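## Task

In the sixth of six columns counting from the left, the sixth of ten blocks counting from the top, the second of four holes counting from the top, an LC plug sits unlatched; press it home until it clicks into its latch. Kinking a fibre, unlatching some other plug or forcing anything else can fail this. The robot toppling over or finishing tilted fails it.

## Robot and tools

ROBOT. An omnidirectional wheeled base carries a column roughly 1.7 m high. A carriage rides this column (lift_m) and holds two identical six-joint arms, left and right, each ending in a two-finger gripper. Arm bases sit about 0.57 m + lift_m above the floor; carriage parts hang some 0.15 m lower. A hand reaches 0.78 m from its shoulder but only about 0.38 m below its arm base. The hand is about 0.16 m long, 0.1 m wide (0.14 m open); fingertips taper to about 0.005 m thick and 0.02 m across. Parked arm joints 1-6: 0, 0.05, 0.05, 1.45, 0, 0.

CAMERAS. carriage_camera is fixed, facing forward and tilted about 20 degrees down. left_wrist_camera and right_wrist_camera look out past each hand's fingertips. Calibration (intrinsics and base-to-camera transforms) is supplied but can be slightly off per scene; wrist camera poses inherit joint reading errors.

FRAMES. Base frame: metres, origin on the floor beneath the base centre, x forward, y left, z up. left_hand and right_hand readings are the midpoint between the finger pads in this frame, with quat_wxyz giving orientation (hand z along the fingers, y the opening direction). Readings tend to sit higher than the true hand, more so at long reach. base_odometry is the base frame at scene start, built from wheel turns only, heading in rad, positive left.

TOOL move. Arguments: base, joints, speeds, min_time_s, cameras. base holds exactly one key, each a relative offset from where the base last measured itself: translate_m (metres, forward +, -2 to 2), strafe_m (metres, left +, -2 to 2) or rotate_rad (radians, counter-clockwise +, -6.3 to 6.3). joints is a single dictionary covering both arms, keyed by name, every value an absolute target (not an offset): lift_m 0 to 1 m; for each arm prefix left_ or right_: joint1_rad -2.617 to 3.054 (yaw about vertical, 0 forward, + left), joint2_rad 0 to 3.141 (shoulder: 0 upper arm back and level, 1.57 upright, 3.14 forward), joint3_rad 0 to 3.141 (elbow, 0 folded, 3.14 straight), joint4_rad -1.57 to 1.57 (wrist pitch, + lifts fingertips), joint5_rad -1.57 to 1.57 (wrist yaw, + swings fingertips right), joint6_rad -2.094 to 2.094 (roll about finger axis, + clockwise viewed from forearm), gripper_m 0 to 0.093 m (pad gap). Joints omitted keep their earlier target. speeds caps top speed for this action only: translate_m/strafe_m 0.02-0.5 m/s, rotate_rad 0.05-1.57 rad/s, lift_m 0.08-0.25 m/s. min_time_s (0.1-8 s) sets a minimum duration for arm and gripper motions, giving straighter, gentler paths. cameras lists which images to return ([] none, omitted or all: every camera). A move with no action just reports state and images. Unknown keys make a call invalid; out-of-range values get it refused, and a refusal or a stop cancels the remaining move, wait and finished_scene calls in that reply.

TOOL wait: seconds 0 to 10; the robot keeps its last commands; returns state and images. TOOL zoom_image: camera name plus region [x0, y0, x1, y1] in image pixels (origin top-left, at most 504x504) of that camera's latest frame. TOOL finished_scene: scene (1 or 2); irreversible, the goal must hold without the robot.

RESULTS. move reads done, or the worst status word. base_status/joint_status: done (wheels turned as ordered, slip included), off_target (resting short, maybe still pushing), contact_stop or time_out (target dropped, holding in place), not_followed (a self-collision check withheld arm targets; the gripper still acts). limit_stop_at_motor_heat marks keys halted by an overheat. on_its_own lists uncommanded behaviour; held at means the current target. motor_effort is percent of maximum, + toward larger joint values, bracket = peak in the last action, with sizable per-motor error; falling lift effort while lowering means a hand rests on something. Joint torques per arm joint include the arm's weight; joints 1-3 wrap at ±28 N m. pictures names the returned images in order; images may lag the state slightly. MOTOR HOT appears at 75 °C; at 100 °C that arm goes limp for 30-60 s (OVER-TEMPERATURE FAULT).

PRACTICE. Plan the push with images and zooms, approach with min_time_s and small steps, and press the plug gently along its hole's axis; the arms have no contact stop and keep pushing when blocked, then snap toward targets once free. Do not touch neighbouring plugs or bend fibres. Park arms when idle or when MOTOR HOT shows; stretched arms heat within minutes. Keep the two arms apart: a hard press between them ends the scene. To untangle withheld arms, send one its current readings with joint 1 swung away, then the other in a later call. The base stops on wheel strain but ignores the arms; after a stop, back off about 0.2 m. Tipping risk grows with a high carriage, reaching arms or pushing; only pictures reveal a lean. Avoid reversing under table edges. Gripper readings may be a few millimetres off; open well past the reading to release.

Each tool is called after ">>>" by a JSON object that holds its "op" and its "data".

## Session

>>> {"op": "move", "data": {}}

Scene clock: 0.00 s.
Joint torques (N m): no reading
base_odometry: x=+0.000 y=+0.000 heading=+0.000
base_status: not commanded
joint_positions: lift_m=+0.300 left_joint1_rad=-0.004 left_joint2_rad=+0.055 left_joint3_rad=+0.068 left_joint4_rad=+1.439 left_joint5_rad=+0.021 left_joint6_rad=+0.040 left_gripper_m=+0.09396 right_joint1_rad=-0.014 right_joint2_rad=+0.032 right_joint3_rad=+0.035 right_joint4_rad=+1.499 right_joint5_rad=-0.032 right_joint6_rad=+0.025 right_gripper_m=+0.09396
joint_status: not commanded
motor_effort: lift_m=+22 drive_wheels=+1
left_hand: x=+0.2495 y=+0.3088 z=+1.2939 quat_wxyz=(+0.998, +0.012, +0.059, +0.018) (m; base frame)
right_hand: x=+0.2379 y=-0.3072 z=+1.2865 quat_wxyz=(+0.999, -0.015, +0.035, +0.006) (m; base frame)
pictures: carriage_camera, left_wrist_camera, right_wrist_camera

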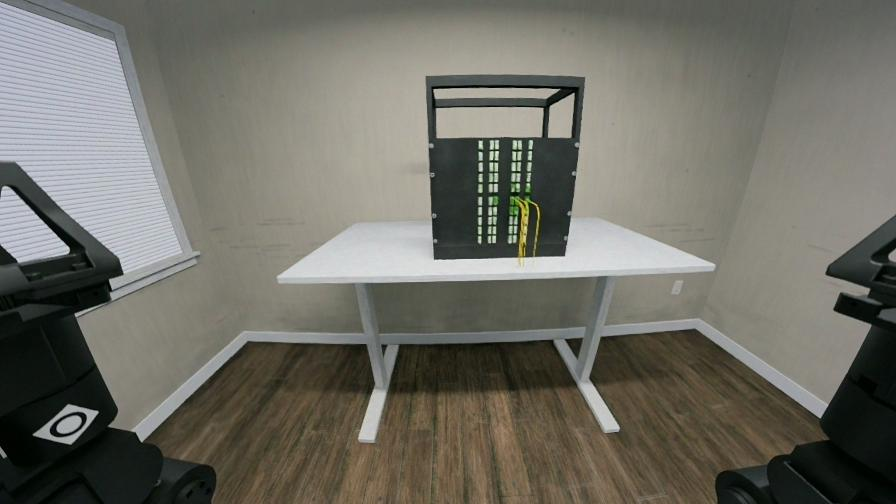

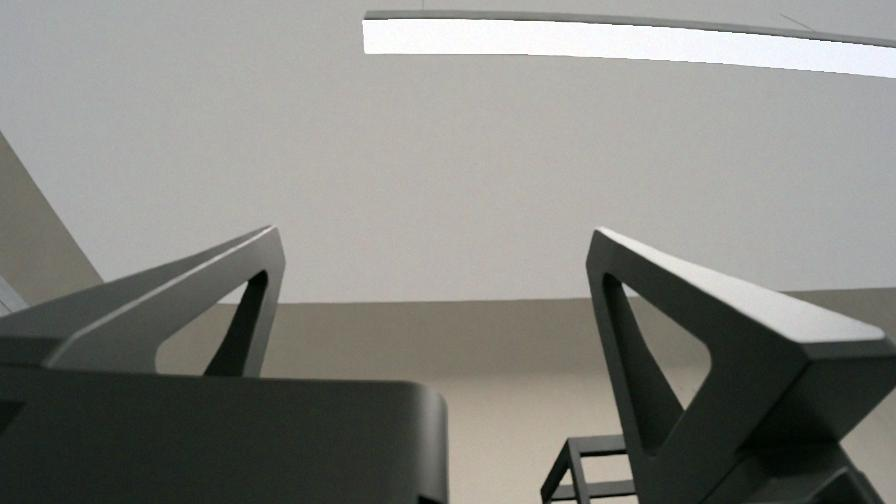

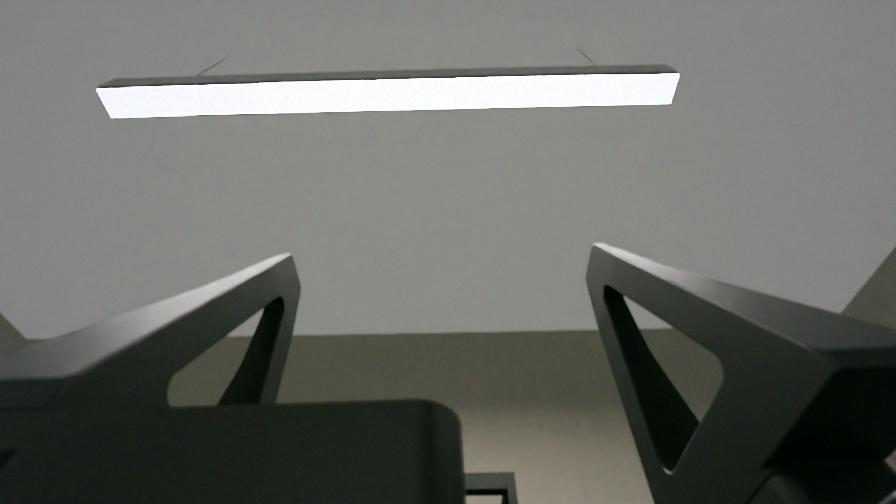

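>>> {"op": "zoom_image", "data": {"camera": "carriage_camera", "region": [420, 120, 600, 270]}}

>>> {"op": "zoom_image", "data": {"camera": "carriage_camera", "region": [470, 130, 550, 270]}}

Scaled by 2.800 from the camera's 896x504 image, which has a finer 1280x720 frame.

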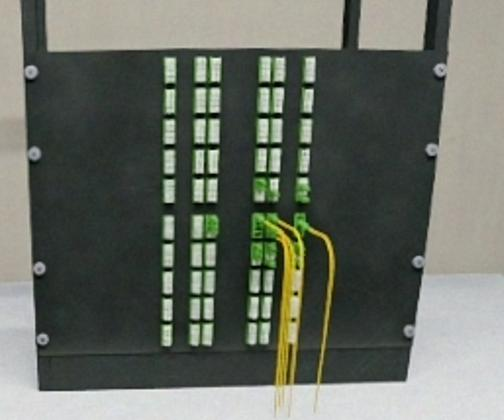

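Scaled by 3.600 from the camera's 896x504 image, which has a finer 1280x720 frame.

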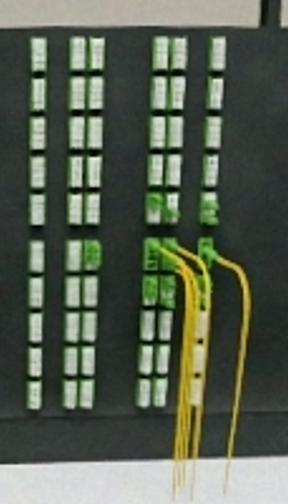

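>>> {"op": "move", "data": {"base": {"translate_m": 0.25}, "speeds": {"translate_m": 0.2}, "cameras": ["carriage_camera"]}}

>>> {"op": "zoom_image", "data": {"camera": "carriage_camera", "region": [420, 120, 620, 290]}}

Scene clock: 22.10 s.
Joint torques (N m): left_arm=[0.17 3.75 5.74 -0.33 -0.02 0.09] | right_arm=[0.36 3.38 7.47 -0.32 0.01 -0.05]
move: done
base_odometry: x=+0.250 y=+0.000 heading=+0.000
base_status: done
joint_positions: lift_m=+0.300 left_joint1_rad=-0.004 left_joint2_rad=+0.055 left_joint3_rad=+0.068 left_joint4_rad=+1.439 left_joint5_rad=+0.021 left_joint6_rad=+0.040 left_gripper_m=+0.09396 right_joint1_rad=-0.014 right_joint2_rad=+0.032 right_joint3_rad=+0.035 right_joint4_rad=+1.498 right_joint5_rad=-0.032 right_joint6_rad=+0.025 right_gripper_m=+0.09396
joint_status: not commanded
motor_effort: lift_m=+22(22) drive_wheels=-3(16)
left_hand: x=+0.2495 y=+0.3088 z=+1.2939 quat_wxyz=(+0.998, +0.012, +0.059, +0.018) (m; base frame)
right_hand: x=+0.2380 y=-0.3072 z=+1.2865 quat_wxyz=(+0.999, -0.015, +0.035, +0.006) (m; base frame)
pictures: carriage_camera

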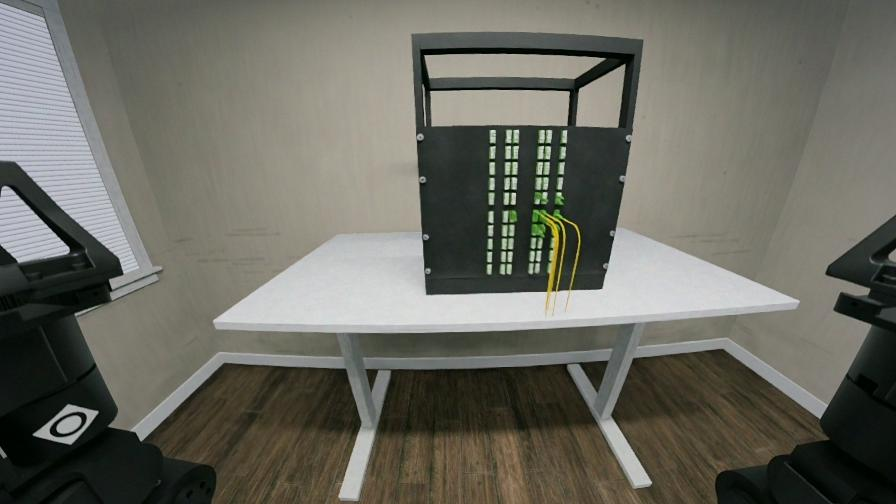

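Scaled by 2.520 from the camera's 896x504 image, which has a finer 1280x720 frame.

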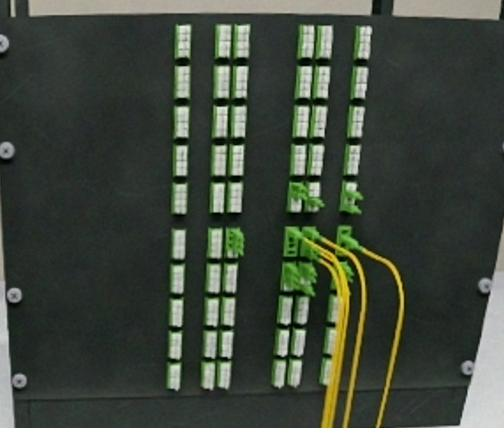

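>>> {"op": "move", "data": {"base": {"rotate_rad": 0.09}, "joints": {"right_joint2_rad": 1.0, "right_joint3_rad": 1.3, "right_joint4_rad": 0.3, "right_joint5_rad": 0.0, "right_joint6_rad": 0.0, "right_joint1_rad": 0.0}, "min_time_s": 3, "cameras": ["carriage_camera", "right_wrist_camera"]}}

Scene clock: 60.10 s.
Joint torques (N m): left_arm=[0.23 4.01 6.04 -0.32 -0.02 0.08] | right_arm=[0.85 -0.99 10.69 1.26 0.09 -0.19]
move: done
base_odometry: x=+0.250 y=+0.000 heading=+0.089
base_status: done
joint_positions: lift_m=+0.300 left_joint1_rad=-0.004 left_joint2_rad=+0.055 left_joint3_rad=+0.068 left_joint4_rad=+1.439 left_joint5_rad=+0.021 left_joint6_rad=+0.040 left_gripper_m=+0.09396 right_joint1_rad=-0.006 right_joint2_rad=+0.995 right_joint3_rad=+1.279 right_joint4_rad=+0.316 right_joint5_rad=-0.008 right_joint6_rad=+0.012 right_gripper_m=+0.09396
joint_status: all done
motor_effort: lift_m=+22(23) drive_wheels=-4(11)
left_hand: x=+0.2495 y=+0.3088 z=+1.2939 quat_wxyz=(+0.998, +0.012, +0.059, +0.018) (m; base frame)
right_hand: x=+0.5174 y=-0.3129 z=+1.4586 quat_wxyz=(+0.885, +0.001, +0.467, +0.005) (m; base frame)
pictures: carriage_camera, right_wrist_camera
camera_calibration:
right_wrist_camera: T_world_to_cam=[[-0.0113207, -0.999169, -0.039146, -0.248448], [0.00622529, 0.0390773, -0.999217, 1.477], [0.999917, -0.0115555, 0.00577773, -0.410558], [0, 0, 0, 1]] pos_world=[0.398516, -0.310703, 1.46849]

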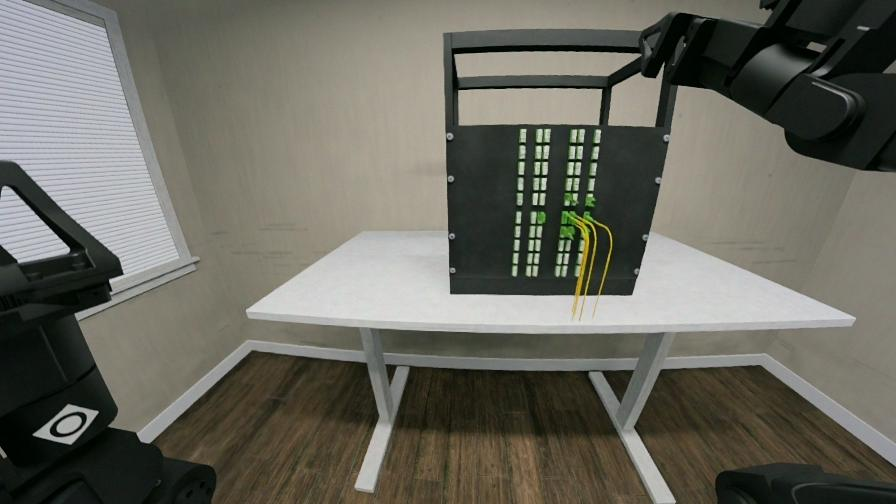

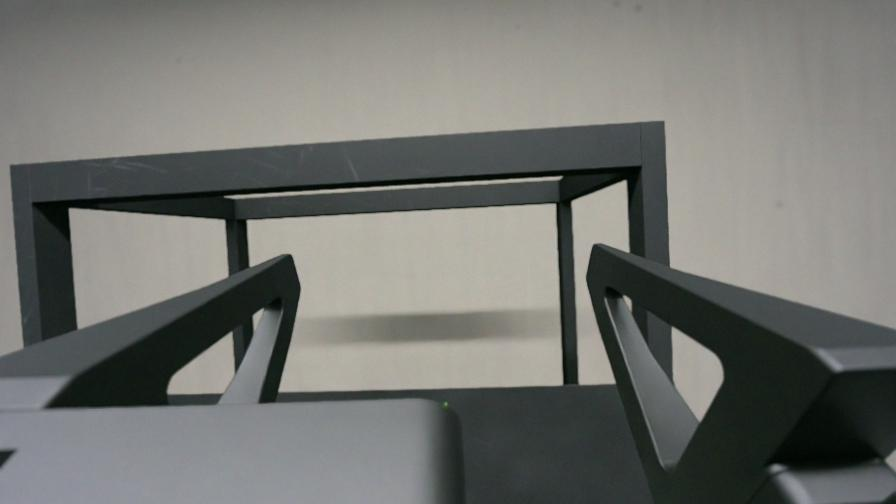

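>>> {"op": "move", "data": {"base": {"strafe_m": -0.045}, "joints": {"lift_m": 0.02}, "cameras": ["carriage_camera", "right_wrist_camera"]}}

>>> {"op": "zoom_image", "data": {"camera": "right_wrist_camera", "region": [250, 50, 650, 400]}}

Scene clock: 78.67 s.
Joint torques (N m): left_arm=[0.14 3.74 5.78 -0.31 -0.04 0.06] | right_arm=[0.83 -1.22 9.47 1.39 0.04 -0.17]
move: done
base_odometry: x=+0.254 y=-0.045 heading=+0.090
base_status: done
joint_positions: lift_m=+0.020 left_joint1_rad=-0.004 left_joint2_rad=+0.055 left_joint3_rad=+0.068 left_joint4_rad=+1.439 left_joint5_rad=+0.021 left_joint6_rad=+0.040 left_gripper_m=+0.09396 right_joint1_rad=-0.006 right_joint2_rad=+0.998 right_joint3_rad=+1.290 right_joint4_rad=+0.304 right_joint5_rad=-0.005 right_joint6_rad=+0.010 right_gripper_m=+0.09396
joint_status: all done
motor_effort: lift_m=+18(24) drive_wheels=+3(12)
left_hand: x=+0.2495 y=+0.3088 z=+1.0143 quat_wxyz=(+0.998, +0.012, +0.059, +0.018) (m; base frame)
right_hand: x=+0.5174 y=-0.3135 z=+1.1806 quat_wxyz=(+0.884, +0.002, +0.468, +0.003) (m; base frame)
pictures: carriage_camera, right_wrist_camera
camera_calibration:
carriage_camera: T_world_to_cam=[[0.0451871, -0.998977, -0.00155465, -0.00627913], [-0.332567, -0.0135756, -0.942982, 0.986523], [0.941997, 0.0431276, -0.33284, 0.191828], [0, 0, 0, 1]] pos_world=[0.147667, -0.00115315, 0.994112]
right_wrist_camera: T_world_to_cam=[[-0.0154642, -0.999099, -0.0395226, -0.257306], [0.00258841, 0.0394872, -0.999217, 1.20129], [0.999877, -0.0155543, 0.00197544, -0.405774], [0, 0, 0, 1]] pos_world=[0.398635, -0.310821, 1.19098]

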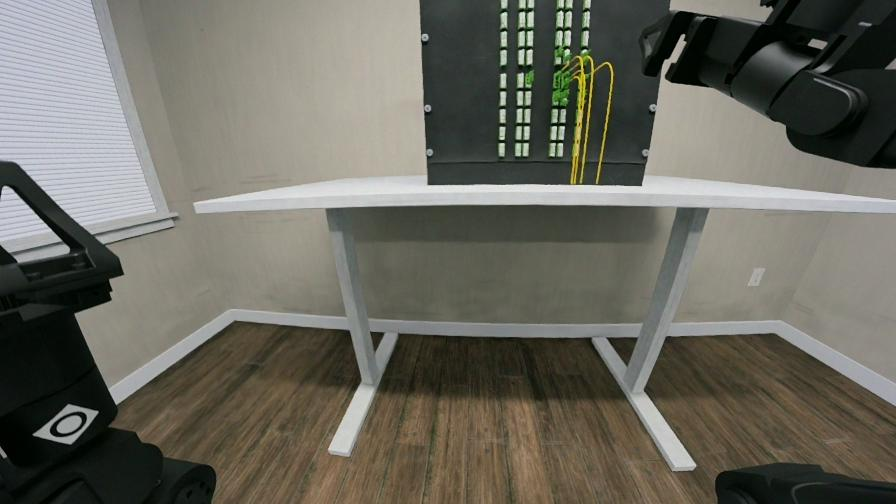

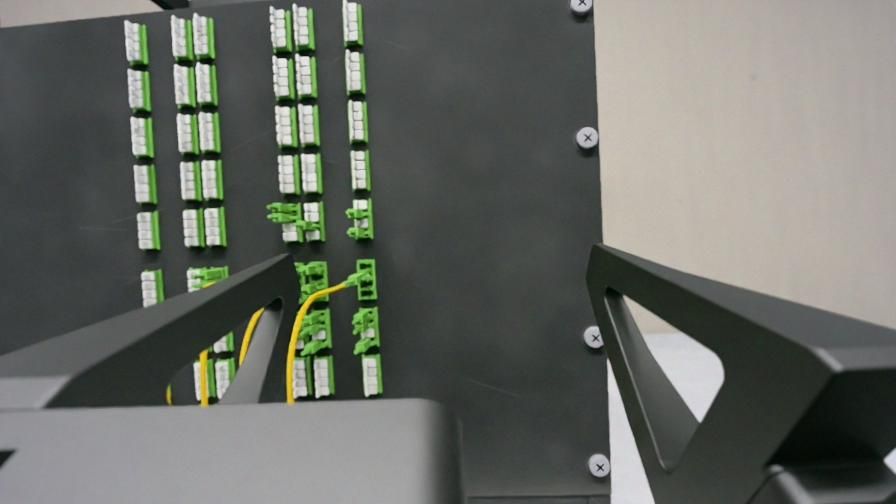

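Scaled by 1.260 from the camera's 896x504 image, which has a finer 1280x720 frame.

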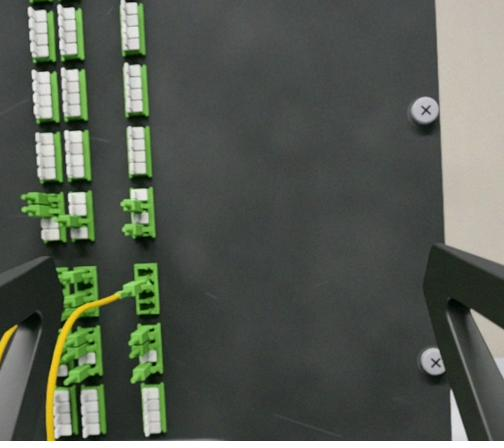

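>>> {"op": "zoom_image", "data": {"camera": "right_wrist_camera", "region": [320, 190, 420, 400]}}

>>> {"op": "zoom_image", "data": {"camera": "right_wrist_camera", "region": [330, 240, 400, 310]}}

Scaled by 2.400 from the camera's 896x504 image, which has a finer 1280x720 frame.

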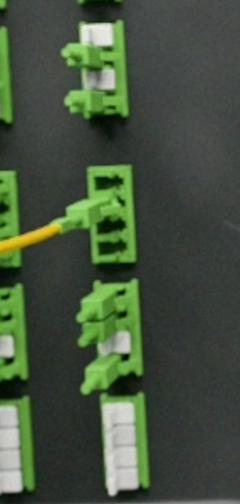

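Scaled by 7.200 from the camera's 896x504 image, which has a finer 1280x720 frame.

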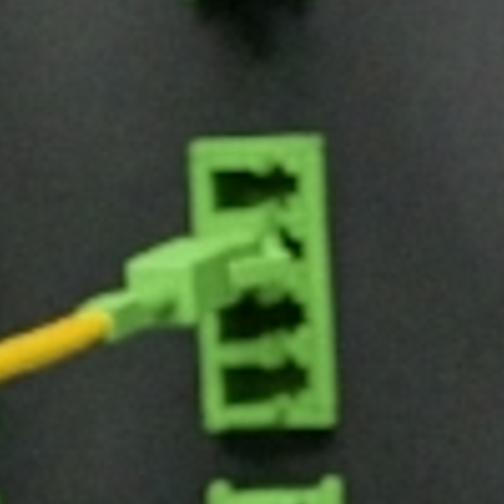

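>>> {"op": "zoom_image", "data": {"camera": "carriage_camera", "region": [400, 0, 700, 200]}}

Scaled by 1.680 from the camera's 896x504 image, which has a finer 1280x720 frame.

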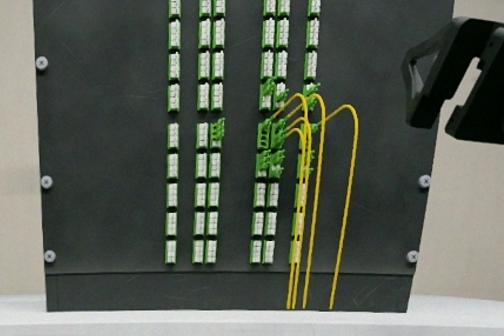

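>>> {"op": "move", "data": {"base": {"strafe_m": 0.05}, "cameras": ["right_wrist_camera"]}}

>>> {"op": "zoom_image", "data": {"camera": "right_wrist_camera", "region": [380, 180, 520, 320]}}

Scene clock: 105.07 s.
Joint torques (N m): left_arm=[0.43 3.79 5.86 -0.34 -0.04 0.06] | right_arm=[0.84 -1.18 9.44 1.36 0.04 -0.17]
move: done
base_odometry: x=+0.250 y=+0.005 heading=+0.089
base_status: done
joint_positions: lift_m=+0.020 left_joint1_rad=-0.004 left_joint2_rad=+0.055 left_joint3_rad=+0.068 left_joint4_rad=+1.439 left_joint5_rad=+0.021 left_joint6_rad=+0.040 left_gripper_m=+0.09396 right_joint1_rad=-0.006 right_joint2_rad=+0.998 right_joint3_rad=+1.290 right_joint4_rad=+0.305 right_joint5_rad=-0.004 right_joint6_rad=+0.010 right_gripper_m=+0.09396
joint_status: not commanded
motor_effort: lift_m=+19(19) drive_wheels=-9(12)
left_hand: x=+0.2495 y=+0.3088 z=+1.0143 quat_wxyz=(+0.998, +0.012, +0.059, +0.018) (m; base frame)
right_hand: x=+0.5172 y=-0.3136 z=+1.1808 quat_wxyz=(+0.884, +0.002, +0.468, +0.003) (m; base frame)
pictures: right_wrist_camera
camera_calibration:
right_wrist_camera: T_world_to_cam=[[-0.0160176, -0.999074, -0.0399432, -0.256579], [0.00371559, 0.0398885, -0.999197, 1.20104], [0.999865, -0.0161532, 0.00307323, -0.407062], [0, 0, 0, 1]] pos_world=[0.398435, -0.310825, 1.19108]

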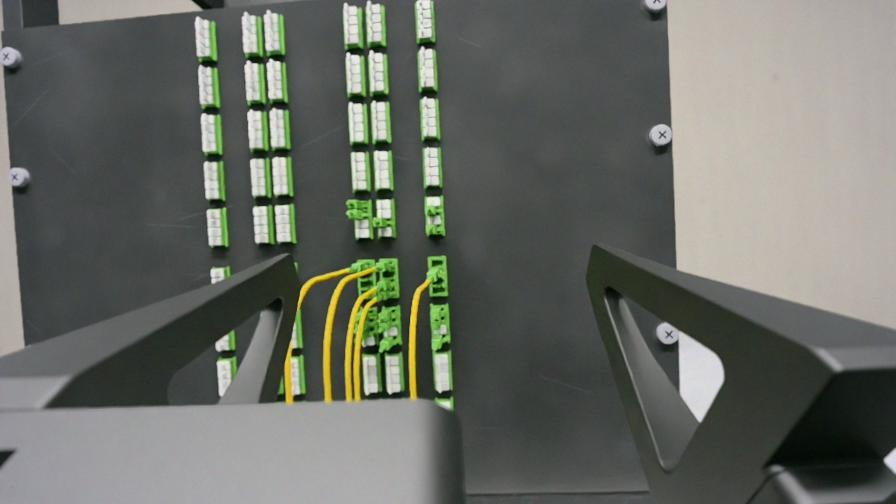

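Scaled by 3.600 from the camera's 896x504 image, which has a finer 1280x720 frame.

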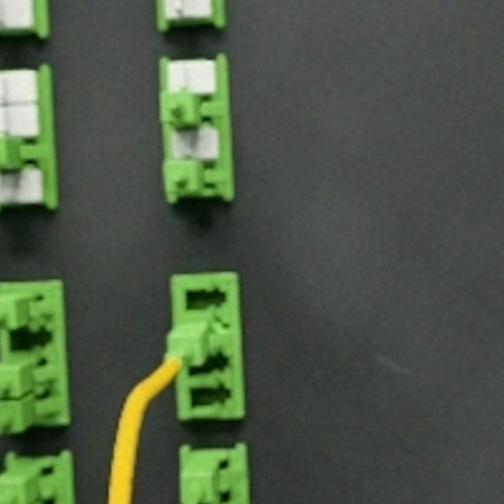

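>>> {"op": "move", "data": {"joints": {"lift_m": 0.15, "right_joint1_rad": 0.0, "right_joint2_rad": 1.0, "right_joint3_rad": 1.3, "right_joint4_rad": -0.4, "right_joint5_rad": 0.0, "right_joint6_rad": 0.0, "right_gripper_m": 0.04}, "min_time_s": 2.5, "cameras": ["carriage_camera", "right_wrist_camera"]}}

Scene clock: 122.43 s.
Joint torques (N m): left_arm=[0.32 3.66 5.91 -0.3 -0.05 0.02] | right_arm=[0.84 -1.7 10 1.78 0.04 -0.16]
move: done
base_odometry: x=+0.250 y=+0.005 heading=+0.089
base_status: not commanded
joint_positions: lift_m=+0.150 left_joint1_rad=-0.004 left_joint2_rad=+0.055 left_joint3_rad=+0.068 left_joint4_rad=+1.439 left_joint5_rad=+0.021 left_joint6_rad=+0.040 left_gripper_m=+0.09396 right_joint1_rad=-0.006 right_joint2_rad=+0.998 right_joint3_rad=+1.291 right_joint4_rad=-0.382 right_joint5_rad=-0.004 right_joint6_rad=+0.010 right_gripper_m=+0.04007
joint_status: all done
motor_effort: lift_m=+24(37) drive_wheels=-9(9)
left_hand: x=+0.2495 y=+0.3088 z=+1.1436 quat_wxyz=(+0.998, +0.012, +0.059, +0.018) (m; base frame)
right_hand: x=+0.5590 y=-0.3139 z=+1.1498 quat_wxyz=(+0.675, +0.005, +0.738, +0.003) (m; base frame)
pictures: carriage_camera, right_wrist_camera
camera_calibration:
carriage_camera: T_world_to_cam=[[0.0451871, -0.998977, -0.00155465, -0.00607811], [-0.332567, -0.0135756, -0.942982, 1.10845], [0.941997, 0.0431276, -0.33284, 0.234864], [0, 0, 0, 1]] pos_world=[0.147667, -0.00115315, 1.12341]
right_wrist_camera: T_world_to_cam=[[-0.039117, -0.998938, -0.024351, -0.262441], [-0.630807, 0.0435867, -0.774714, 1.26762], [0.774953, -0.0149437, -0.631842, 0.407341], [0, 0, 0, 1]] pos_world=[0.47369, -0.311327, 1.23303]

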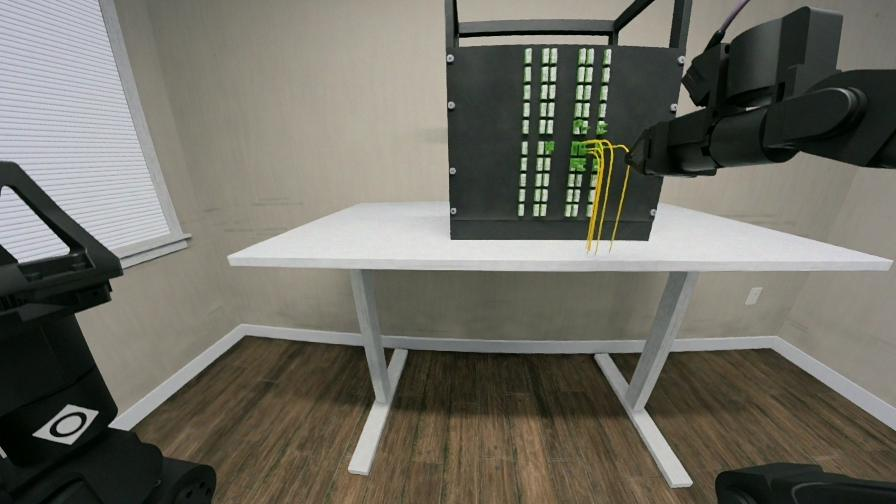

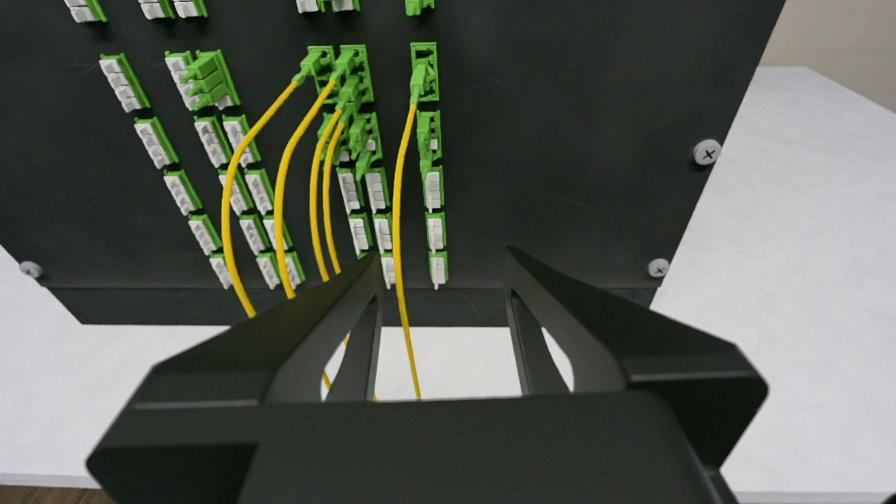

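>>> {"op": "zoom_image", "data": {"camera": "right_wrist_camera", "region": [370, 20, 480, 180]}}

>>> {"op": "zoom_image", "data": {"camera": "right_wrist_camera", "region": [280, 30, 460, 180]}}

Scaled by 3.150 from the camera's 896x504 image, which has a finer 1280x720 frame.

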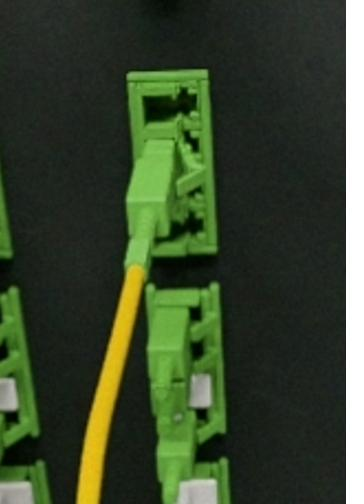

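Scaled by 2.800 from the camera's 896x504 image, which has a finer 1280x720 frame.

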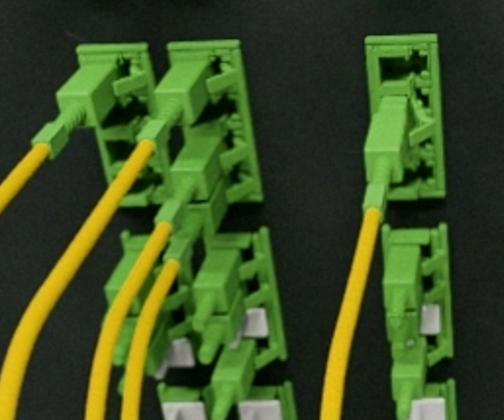

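>>> {"op": "move", "data": {"base": {"rotate_rad": -0.06}, "cameras": []}}

>>> {"op": "move", "data": {"base": {"strafe_m": 0.044}, "cameras": ["carriage_camera", "right_wrist_camera"]}}

Scene clock: 156.77 s.
Joint torques (N m): left_arm=[0.31 3.59 5.89 -0.28 -0.01 0.09] | right_arm=[0.68 -1.76 10 1.83 0.03 -0.16]
move: done
base_odometry: x=+0.250 y=+0.005 heading=+0.030
base_status: done
joint_positions: lift_m=+0.150 left_joint1_rad=-0.004 left_joint2_rad=+0.055 left_joint3_rad=+0.068 left_joint4_rad=+1.439 left_joint5_rad=+0.021 left_joint6_rad=+0.040 left_gripper_m=+0.09396 right_joint1_rad=-0.004 right_joint2_rad=+0.998 right_joint3_rad=+1.291 right_joint4_rad=-0.386 right_joint5_rad=-0.003 right_joint6_rad=+0.010 right_gripper_m=+0.04007
joint_status: not commanded
motor_effort: lift_m=+24(24) drive_wheels=+10(14)
left_hand: x=+0.2495 y=+0.3088 z=+1.1436 quat_wxyz=(+0.998, +0.012, +0.059, +0.018) (m; base frame)
right_hand: x=+0.5589 y=-0.3132 z=+1.1489 quat_wxyz=(+0.673, +0.004, +0.739, +0.003) (m; base frame)
pictures: none
No camera images: "cameras" was empty.

Scene clock: 157.90 s.
Joint torques (N m): left_arm=[0.24 3.74 5.67 -0.3 -0.03 0.09] | right_arm=[0.69 -1.61 10.02 1.85 0.03 -0.16]
move: done
base_odometry: x=+0.249 y=+0.049 heading=+0.030
base_status: done
joint_positions: lift_m=+0.150 left_joint1_rad=-0.004 left_joint2_rad=+0.055 left_joint3_rad=+0.068 left_joint4_rad=+1.439 left_joint5_rad=+0.021 left_joint6_rad=+0.040 left_gripper_m=+0.09396 right_joint1_rad=-0.004 right_joint2_rad=+0.998 right_joint3_rad=+1.291 right_joint4_rad=-0.388 right_joint5_rad=-0.003 right_joint6_rad=+0.010 right_gripper_m=+0.04007
joint_status: not commanded
motor_effort: lift_m=+24(24) drive_wheels=-5(14)
left_hand: x=+0.2495 y=+0.3088 z=+1.1436 quat_wxyz=(+0.998, +0.012, +0.059, +0.017) (m; base frame)
right_hand: x=+0.5589 y=-0.3133 z=+1.1483 quat_wxyz=(+0.672, +0.004, +0.740, +0.003) (m; base frame)
pictures: carriage_camera, right_wrist_camera
camera_calibration:
carriage_camera: T_world_to_cam=[[0.0451871, -0.998977, -0.00155465, -0.00607811], [-0.332567, -0.0135756, -0.942982, 1.10845], [0.941997, 0.0431276, -0.33284, 0.234864], [0, 0, 0, 1]] pos_world=[0.147667, -0.00115315, 1.12341]
right_wrist_camera: T_world_to_cam=[[-0.038138, -0.998984, -0.0240027, -0.262852], [-0.635533, 0.0427848, -0.770888, 1.2644], [0.771131, -0.0141456, -0.636519, 0.414282], [0, 0, 0, 1]] pos_world=[0.474079, -0.310822, 1.2321]

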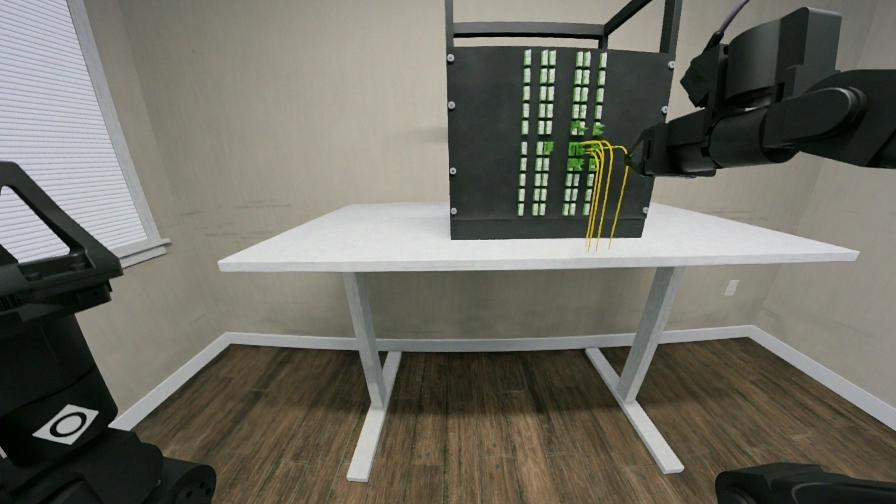

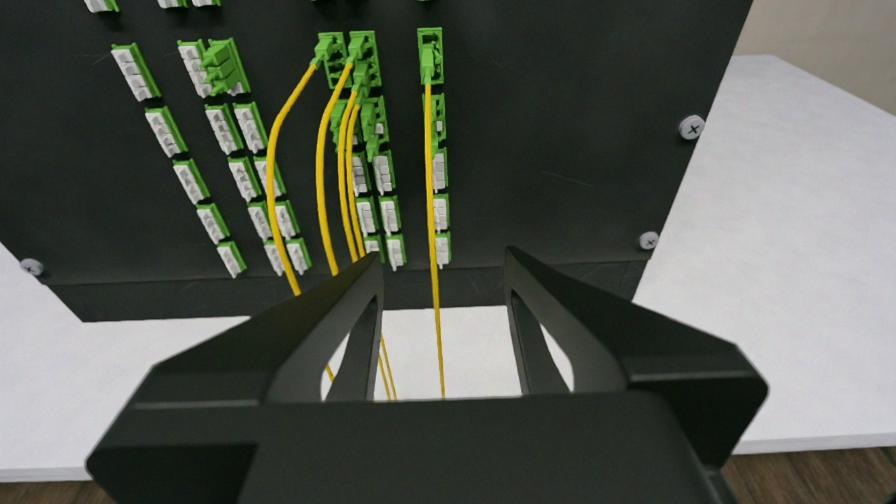

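>>> {"op": "zoom_image", "data": {"camera": "right_wrist_camera", "region": [380, 10, 480, 150]}}

Scaled by 3.600 from the camera's 896x504 image, which has a finer 1280x720 frame.

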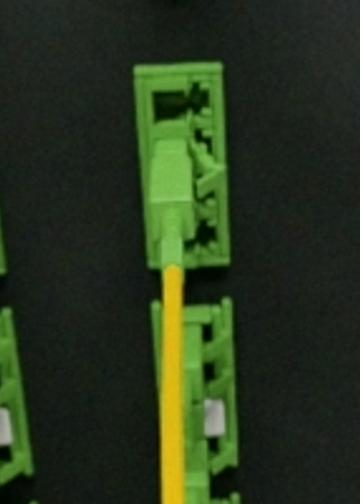

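>>> {"op": "zoom_image", "data": {"camera": "right_wrist_camera", "region": [310, 20, 410, 160]}}

Scaled by 3.600 from the camera's 896x504 image, which has a finer 1280x720 frame.

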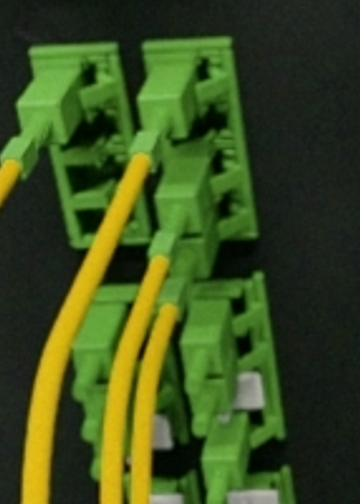

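>>> {"op": "zoom_image", "data": {"camera": "carriage_camera", "region": [540, 100, 680, 260]}}

Scaled by 3.150 from the camera's 896x504 image, which has a finer 1280x720 frame.

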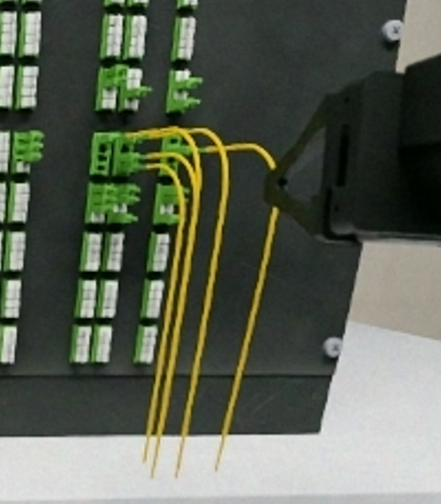

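>>> {"op": "move", "data": {"joints": {"lift_m": 0.28, "right_joint1_rad": 0.0, "right_joint2_rad": 1.007, "right_joint3_rad": 1.255, "right_joint4_rad": -0.698, "right_joint5_rad": 0.0, "right_joint6_rad": 0.0, "right_gripper_m": 0.03}, "min_time_s": 2, "cameras": ["carriage_camera", "right_wrist_camera"]}}

Scene clock: 234.50 s.
Joint torques (N m): left_arm=[0.34 3.92 5.79 -0.32 -0.06 0.1] | right_arm=[0.68 -1.17 7.75 1.76 0.03 -0.16]
move: done
base_odometry: x=+0.249 y=+0.049 heading=+0.030
base_status: not commanded
joint_positions: lift_m=+0.280 left_joint1_rad=-0.004 left_joint2_rad=+0.055 left_joint3_rad=+0.068 left_joint4_rad=+1.439 left_joint5_rad=+0.021 left_joint6_rad=+0.040 left_gripper_m=+0.09396 right_joint1_rad=-0.004 right_joint2_rad=+0.999 right_joint3_rad=+1.268 right_joint4_rad=-0.680 right_joint5_rad=-0.003 right_joint6_rad=+0.009 right_gripper_m=+0.03007
joint_status: all done
motor_effort: lift_m=+24(34) drive_wheels=-4(5)
left_hand: x=+0.2495 y=+0.3088 z=+1.2736 quat_wxyz=(+0.998, +0.012, +0.059, +0.017) (m; base frame)
right_hand: x=+0.5425 y=-0.3132 z=+1.1988 quat_wxyz=(+0.548, +0.005, +0.836, +0.003) (m; base frame)
pictures: carriage_camera, right_wrist_camera
camera_calibration:
carriage_camera: T_world_to_cam=[[0.0451871, -0.998977, -0.00155465, -0.00587601], [-0.332567, -0.0135756, -0.942982, 1.23104], [0.941997, 0.0431276, -0.33284, 0.278133], [0, 0, 0, 1]] pos_world=[0.147667, -0.00115315, 1.25341]
right_wrist_camera: T_world_to_cam=[[-0.0437383, -0.998972, -0.0118768, -0.273666], [-0.842928, 0.043282, -0.536283, 1.12437], [0.536246, -0.0134448, -0.843955, 0.835339], [0, 0, 0, 1]] pos_world=[0.487848, -0.310819, 1.30472]

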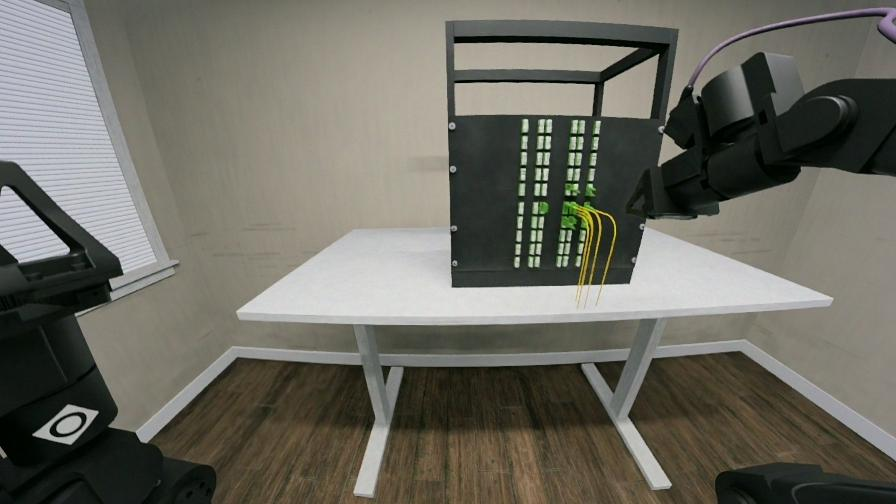

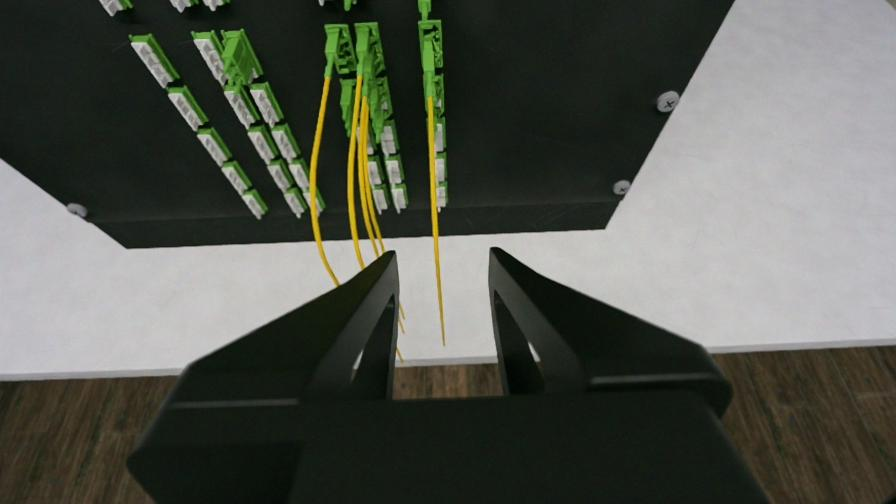

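>>> {"op": "zoom_image", "data": {"camera": "right_wrist_camera", "region": [330, 0, 500, 120]}}

Scaled by 2.965 from the camera's 896x504 image, which has a finer 1280x720 frame.

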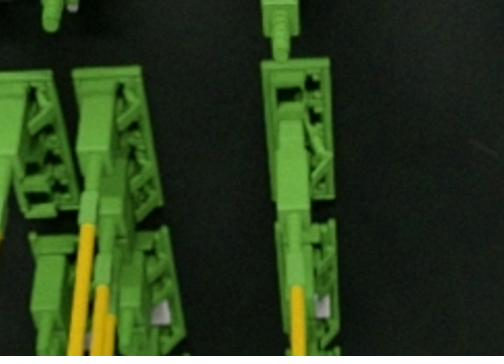

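>>> {"op": "zoom_image", "data": {"camera": "right_wrist_camera", "region": [360, 220, 530, 400]}}

Scaled by 2.800 from the camera's 896x504 image, which has a finer 1280x720 frame.

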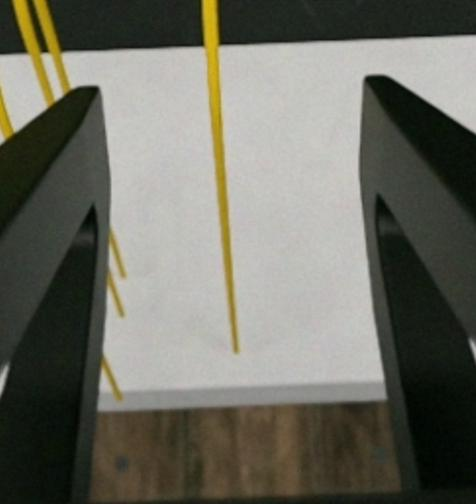

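>>> {"op": "move", "data": {"base": {"translate_m": 0.06}, "joints": {"lift_m": 0.264}, "speeds": {"translate_m": 0.1}, "cameras": ["right_wrist_camera"]}}

>>> {"op": "zoom_image", "data": {"camera": "right_wrist_camera", "region": [360, 20, 540, 200]}}

Scene clock: 257.27 s.
Joint torques (N m): left_arm=[0.28 3.66 5.83 -0.35 -0.05 0.07] | right_arm=[0.66 -1.8 8.5 1.8 0.03 -0.15]
move: done
base_odometry: x=+0.309 y=+0.051 heading=+0.031
base_status: done
joint_positions: lift_m=+0.264 left_joint1_rad=-0.004 left_joint2_rad=+0.055 left_joint3_rad=+0.068 left_joint4_rad=+1.439 left_joint5_rad=+0.021 left_joint6_rad=+0.040 left_gripper_m=+0.09396 right_joint1_rad=-0.004 right_joint2_rad=+1.005 right_joint3_rad=+1.261 right_joint4_rad=-0.692 right_joint5_rad=-0.003 right_joint6_rad=+0.009 right_gripper_m=+0.03007
joint_status: all done
motor_effort: lift_m=+19(19) drive_wheels=-6(14)
left_hand: x=+0.2495 y=+0.3088 z=+1.2583 quat_wxyz=(+0.998, +0.012, +0.059, +0.017) (m; base frame)
right_hand: x=+0.5431 y=-0.3132 z=+1.1757 quat_wxyz=(+0.538, +0.005, +0.843, +0.003) (m; base frame)
pictures: right_wrist_camera
camera_calibration:
right_wrist_camera: T_world_to_cam=[[-0.0439708, -0.998974, -0.0108558, -0.274979], [-0.856175, 0.0432804, -0.514871, 1.09449], [0.514812, -0.0133448, -0.857199, 0.842842], [0, 0, 0, 1]] pos_world=[0.491079, -0.310819, 1.28302]

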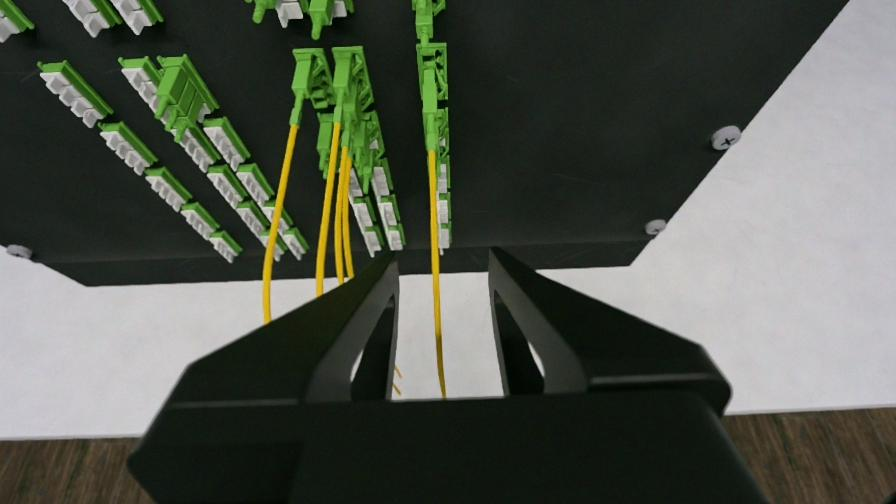

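Scaled by 2.800 from the camera's 896x504 image, which has a finer 1280x720 frame.

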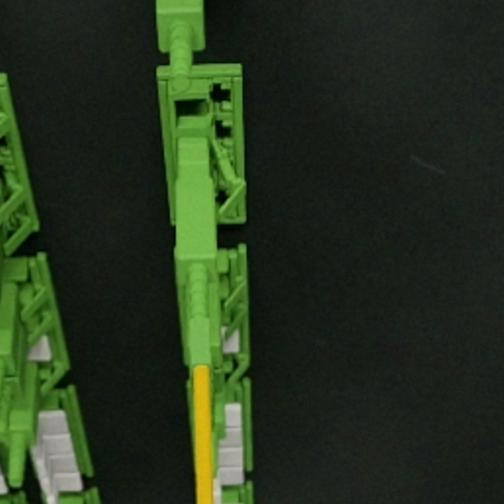

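>>> {"op": "move", "data": {"base": {"strafe_m": 0.003}, "joints": {"lift_m": 0.271}, "speeds": {"strafe_m": 0.02}, "cameras": []}}

>>> {"op": "move", "data": {"base": {"translate_m": 0.035}, "speeds": {"translate_m": 0.05}, "cameras": ["right_wrist_camera", "carriage_camera"]}}

>>> {"op": "zoom_image", "data": {"camera": "right_wrist_camera", "region": [360, 80, 540, 300]}}

Scene clock: 263.60 s.
Joint torques (N m): left_arm=[0.23 3.96 5.93 -0.34 -0.01 0.09] | right_arm=[0.66 -1.88 8.75 1.82 0.03 -0.16]
move: done
base_odometry: x=+0.309 y=+0.054 heading=+0.030
base_status: done
joint_positions: lift_m=+0.271 left_joint1_rad=-0.004 left_joint2_rad=+0.055 left_joint3_rad=+0.068 left_joint4_rad=+1.439 left_joint5_rad=+0.021 left_joint6_rad=+0.040 left_gripper_m=+0.09396 right_joint1_rad=-0.004 right_joint2_rad=+1.005 right_joint3_rad=+1.260 right_joint4_rad=-0.687 right_joint5_rad=-0.003 right_joint6_rad=+0.009 right_gripper_m=+0.03007
joint_status: all done
motor_effort: lift_m=+24(29) drive_wheels=+4(8)
left_hand: x=+0.2495 y=+0.3088 z=+1.2646 quat_wxyz=(+0.998, +0.012, +0.059, +0.017) (m; base frame)
right_hand: x=+0.5435 y=-0.3132 z=+1.1825 quat_wxyz=(+0.539, +0.005, +0.842, +0.003) (m; base frame)
pictures: none
No camera images: "cameras" was empty.

Scene clock: 264.80 s.
Joint torques (N m): left_arm=[0.23 3.6 5.89 -0.31 -0.08 0.08] | right_arm=[0.68 -1.98 8.61 1.78 0.03 -0.15]
move: done
base_odometry: x=+0.344 y=+0.055 heading=+0.031
base_status: done
joint_positions: lift_m=+0.271 left_joint1_rad=-0.004 left_joint2_rad=+0.055 left_joint3_rad=+0.068 left_joint4_rad=+1.439 left_joint5_rad=+0.021 left_joint6_rad=+0.040 left_gripper_m=+0.09396 right_joint1_rad=-0.004 right_joint2_rad=+1.005 right_joint3_rad=+1.260 right_joint4_rad=-0.687 right_joint5_rad=-0.003 right_joint6_rad=+0.009 right_gripper_m=+0.03007
joint_status: not commanded
motor_effort: lift_m=+24(24) drive_wheels=-6(12)
left_hand: x=+0.2495 y=+0.3088 z=+1.2646 quat_wxyz=(+0.998, +0.012, +0.059, +0.017) (m; base frame)
right_hand: x=+0.5435 y=-0.3132 z=+1.1825 quat_wxyz=(+0.539, +0.005, +0.842, +0.003) (m; base frame)
pictures: carriage_camera, right_wrist_camera
camera_calibration:
carriage_camera: T_world_to_cam=[[0.0451871, -0.998977, -0.00155465, -0.00589], [-0.332567, -0.0135756, -0.942982, 1.22255], [0.941997, 0.0431276, -0.33284, 0.275137], [0, 0, 0, 1]] pos_world=[0.147667, -0.00115315, 1.24441]
right_wrist_camera: T_world_to_cam=[[-0.0439388, -0.998974, -0.0109888, -0.274746], [-0.854626, 0.0432816, -0.517438, 1.10054], [0.517382, -0.0133443, -0.85565, 0.845194], [0, 0, 0, 1]] pos_world=[0.491187, -0.310819, 1.28963]

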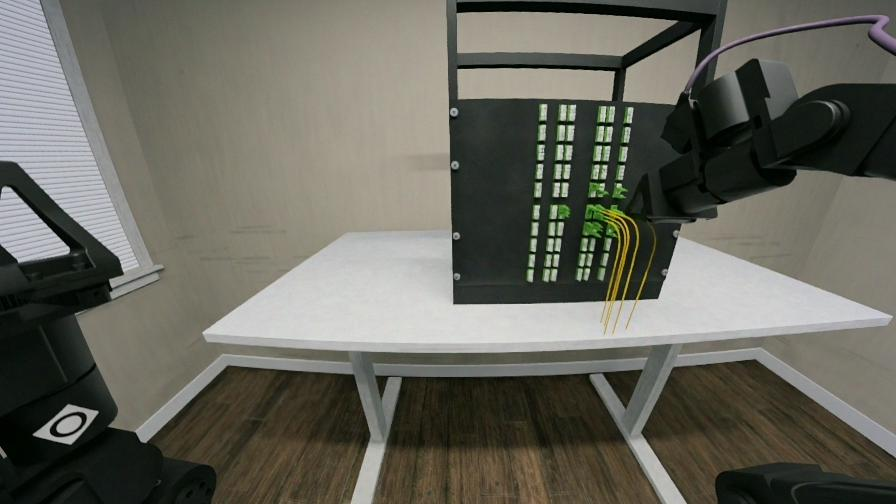

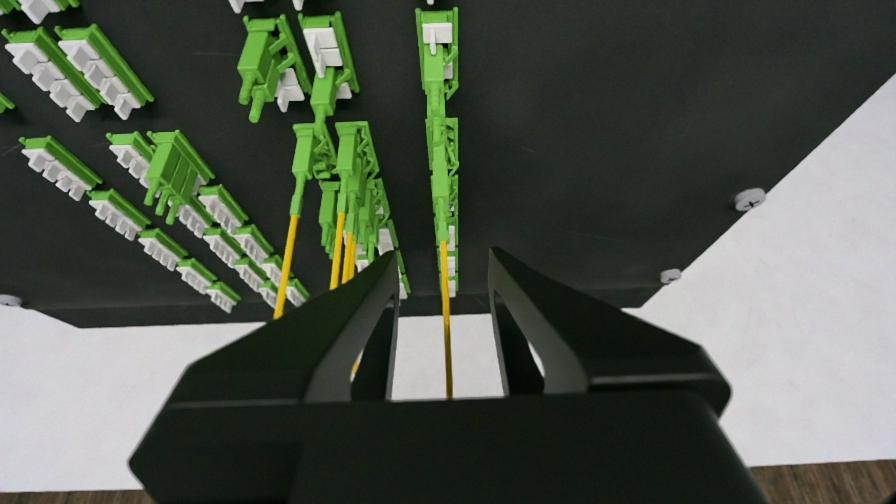

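Scaled by 2.291 from the camera's 896x504 image, which has a finer 1280x720 frame.

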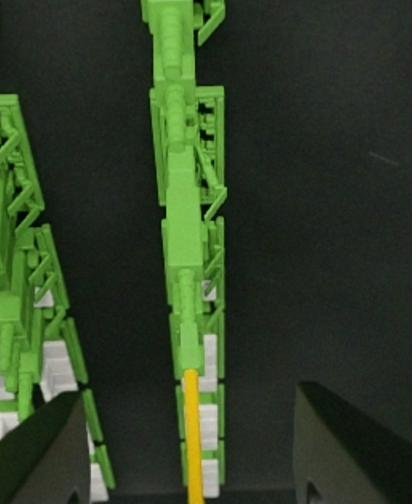

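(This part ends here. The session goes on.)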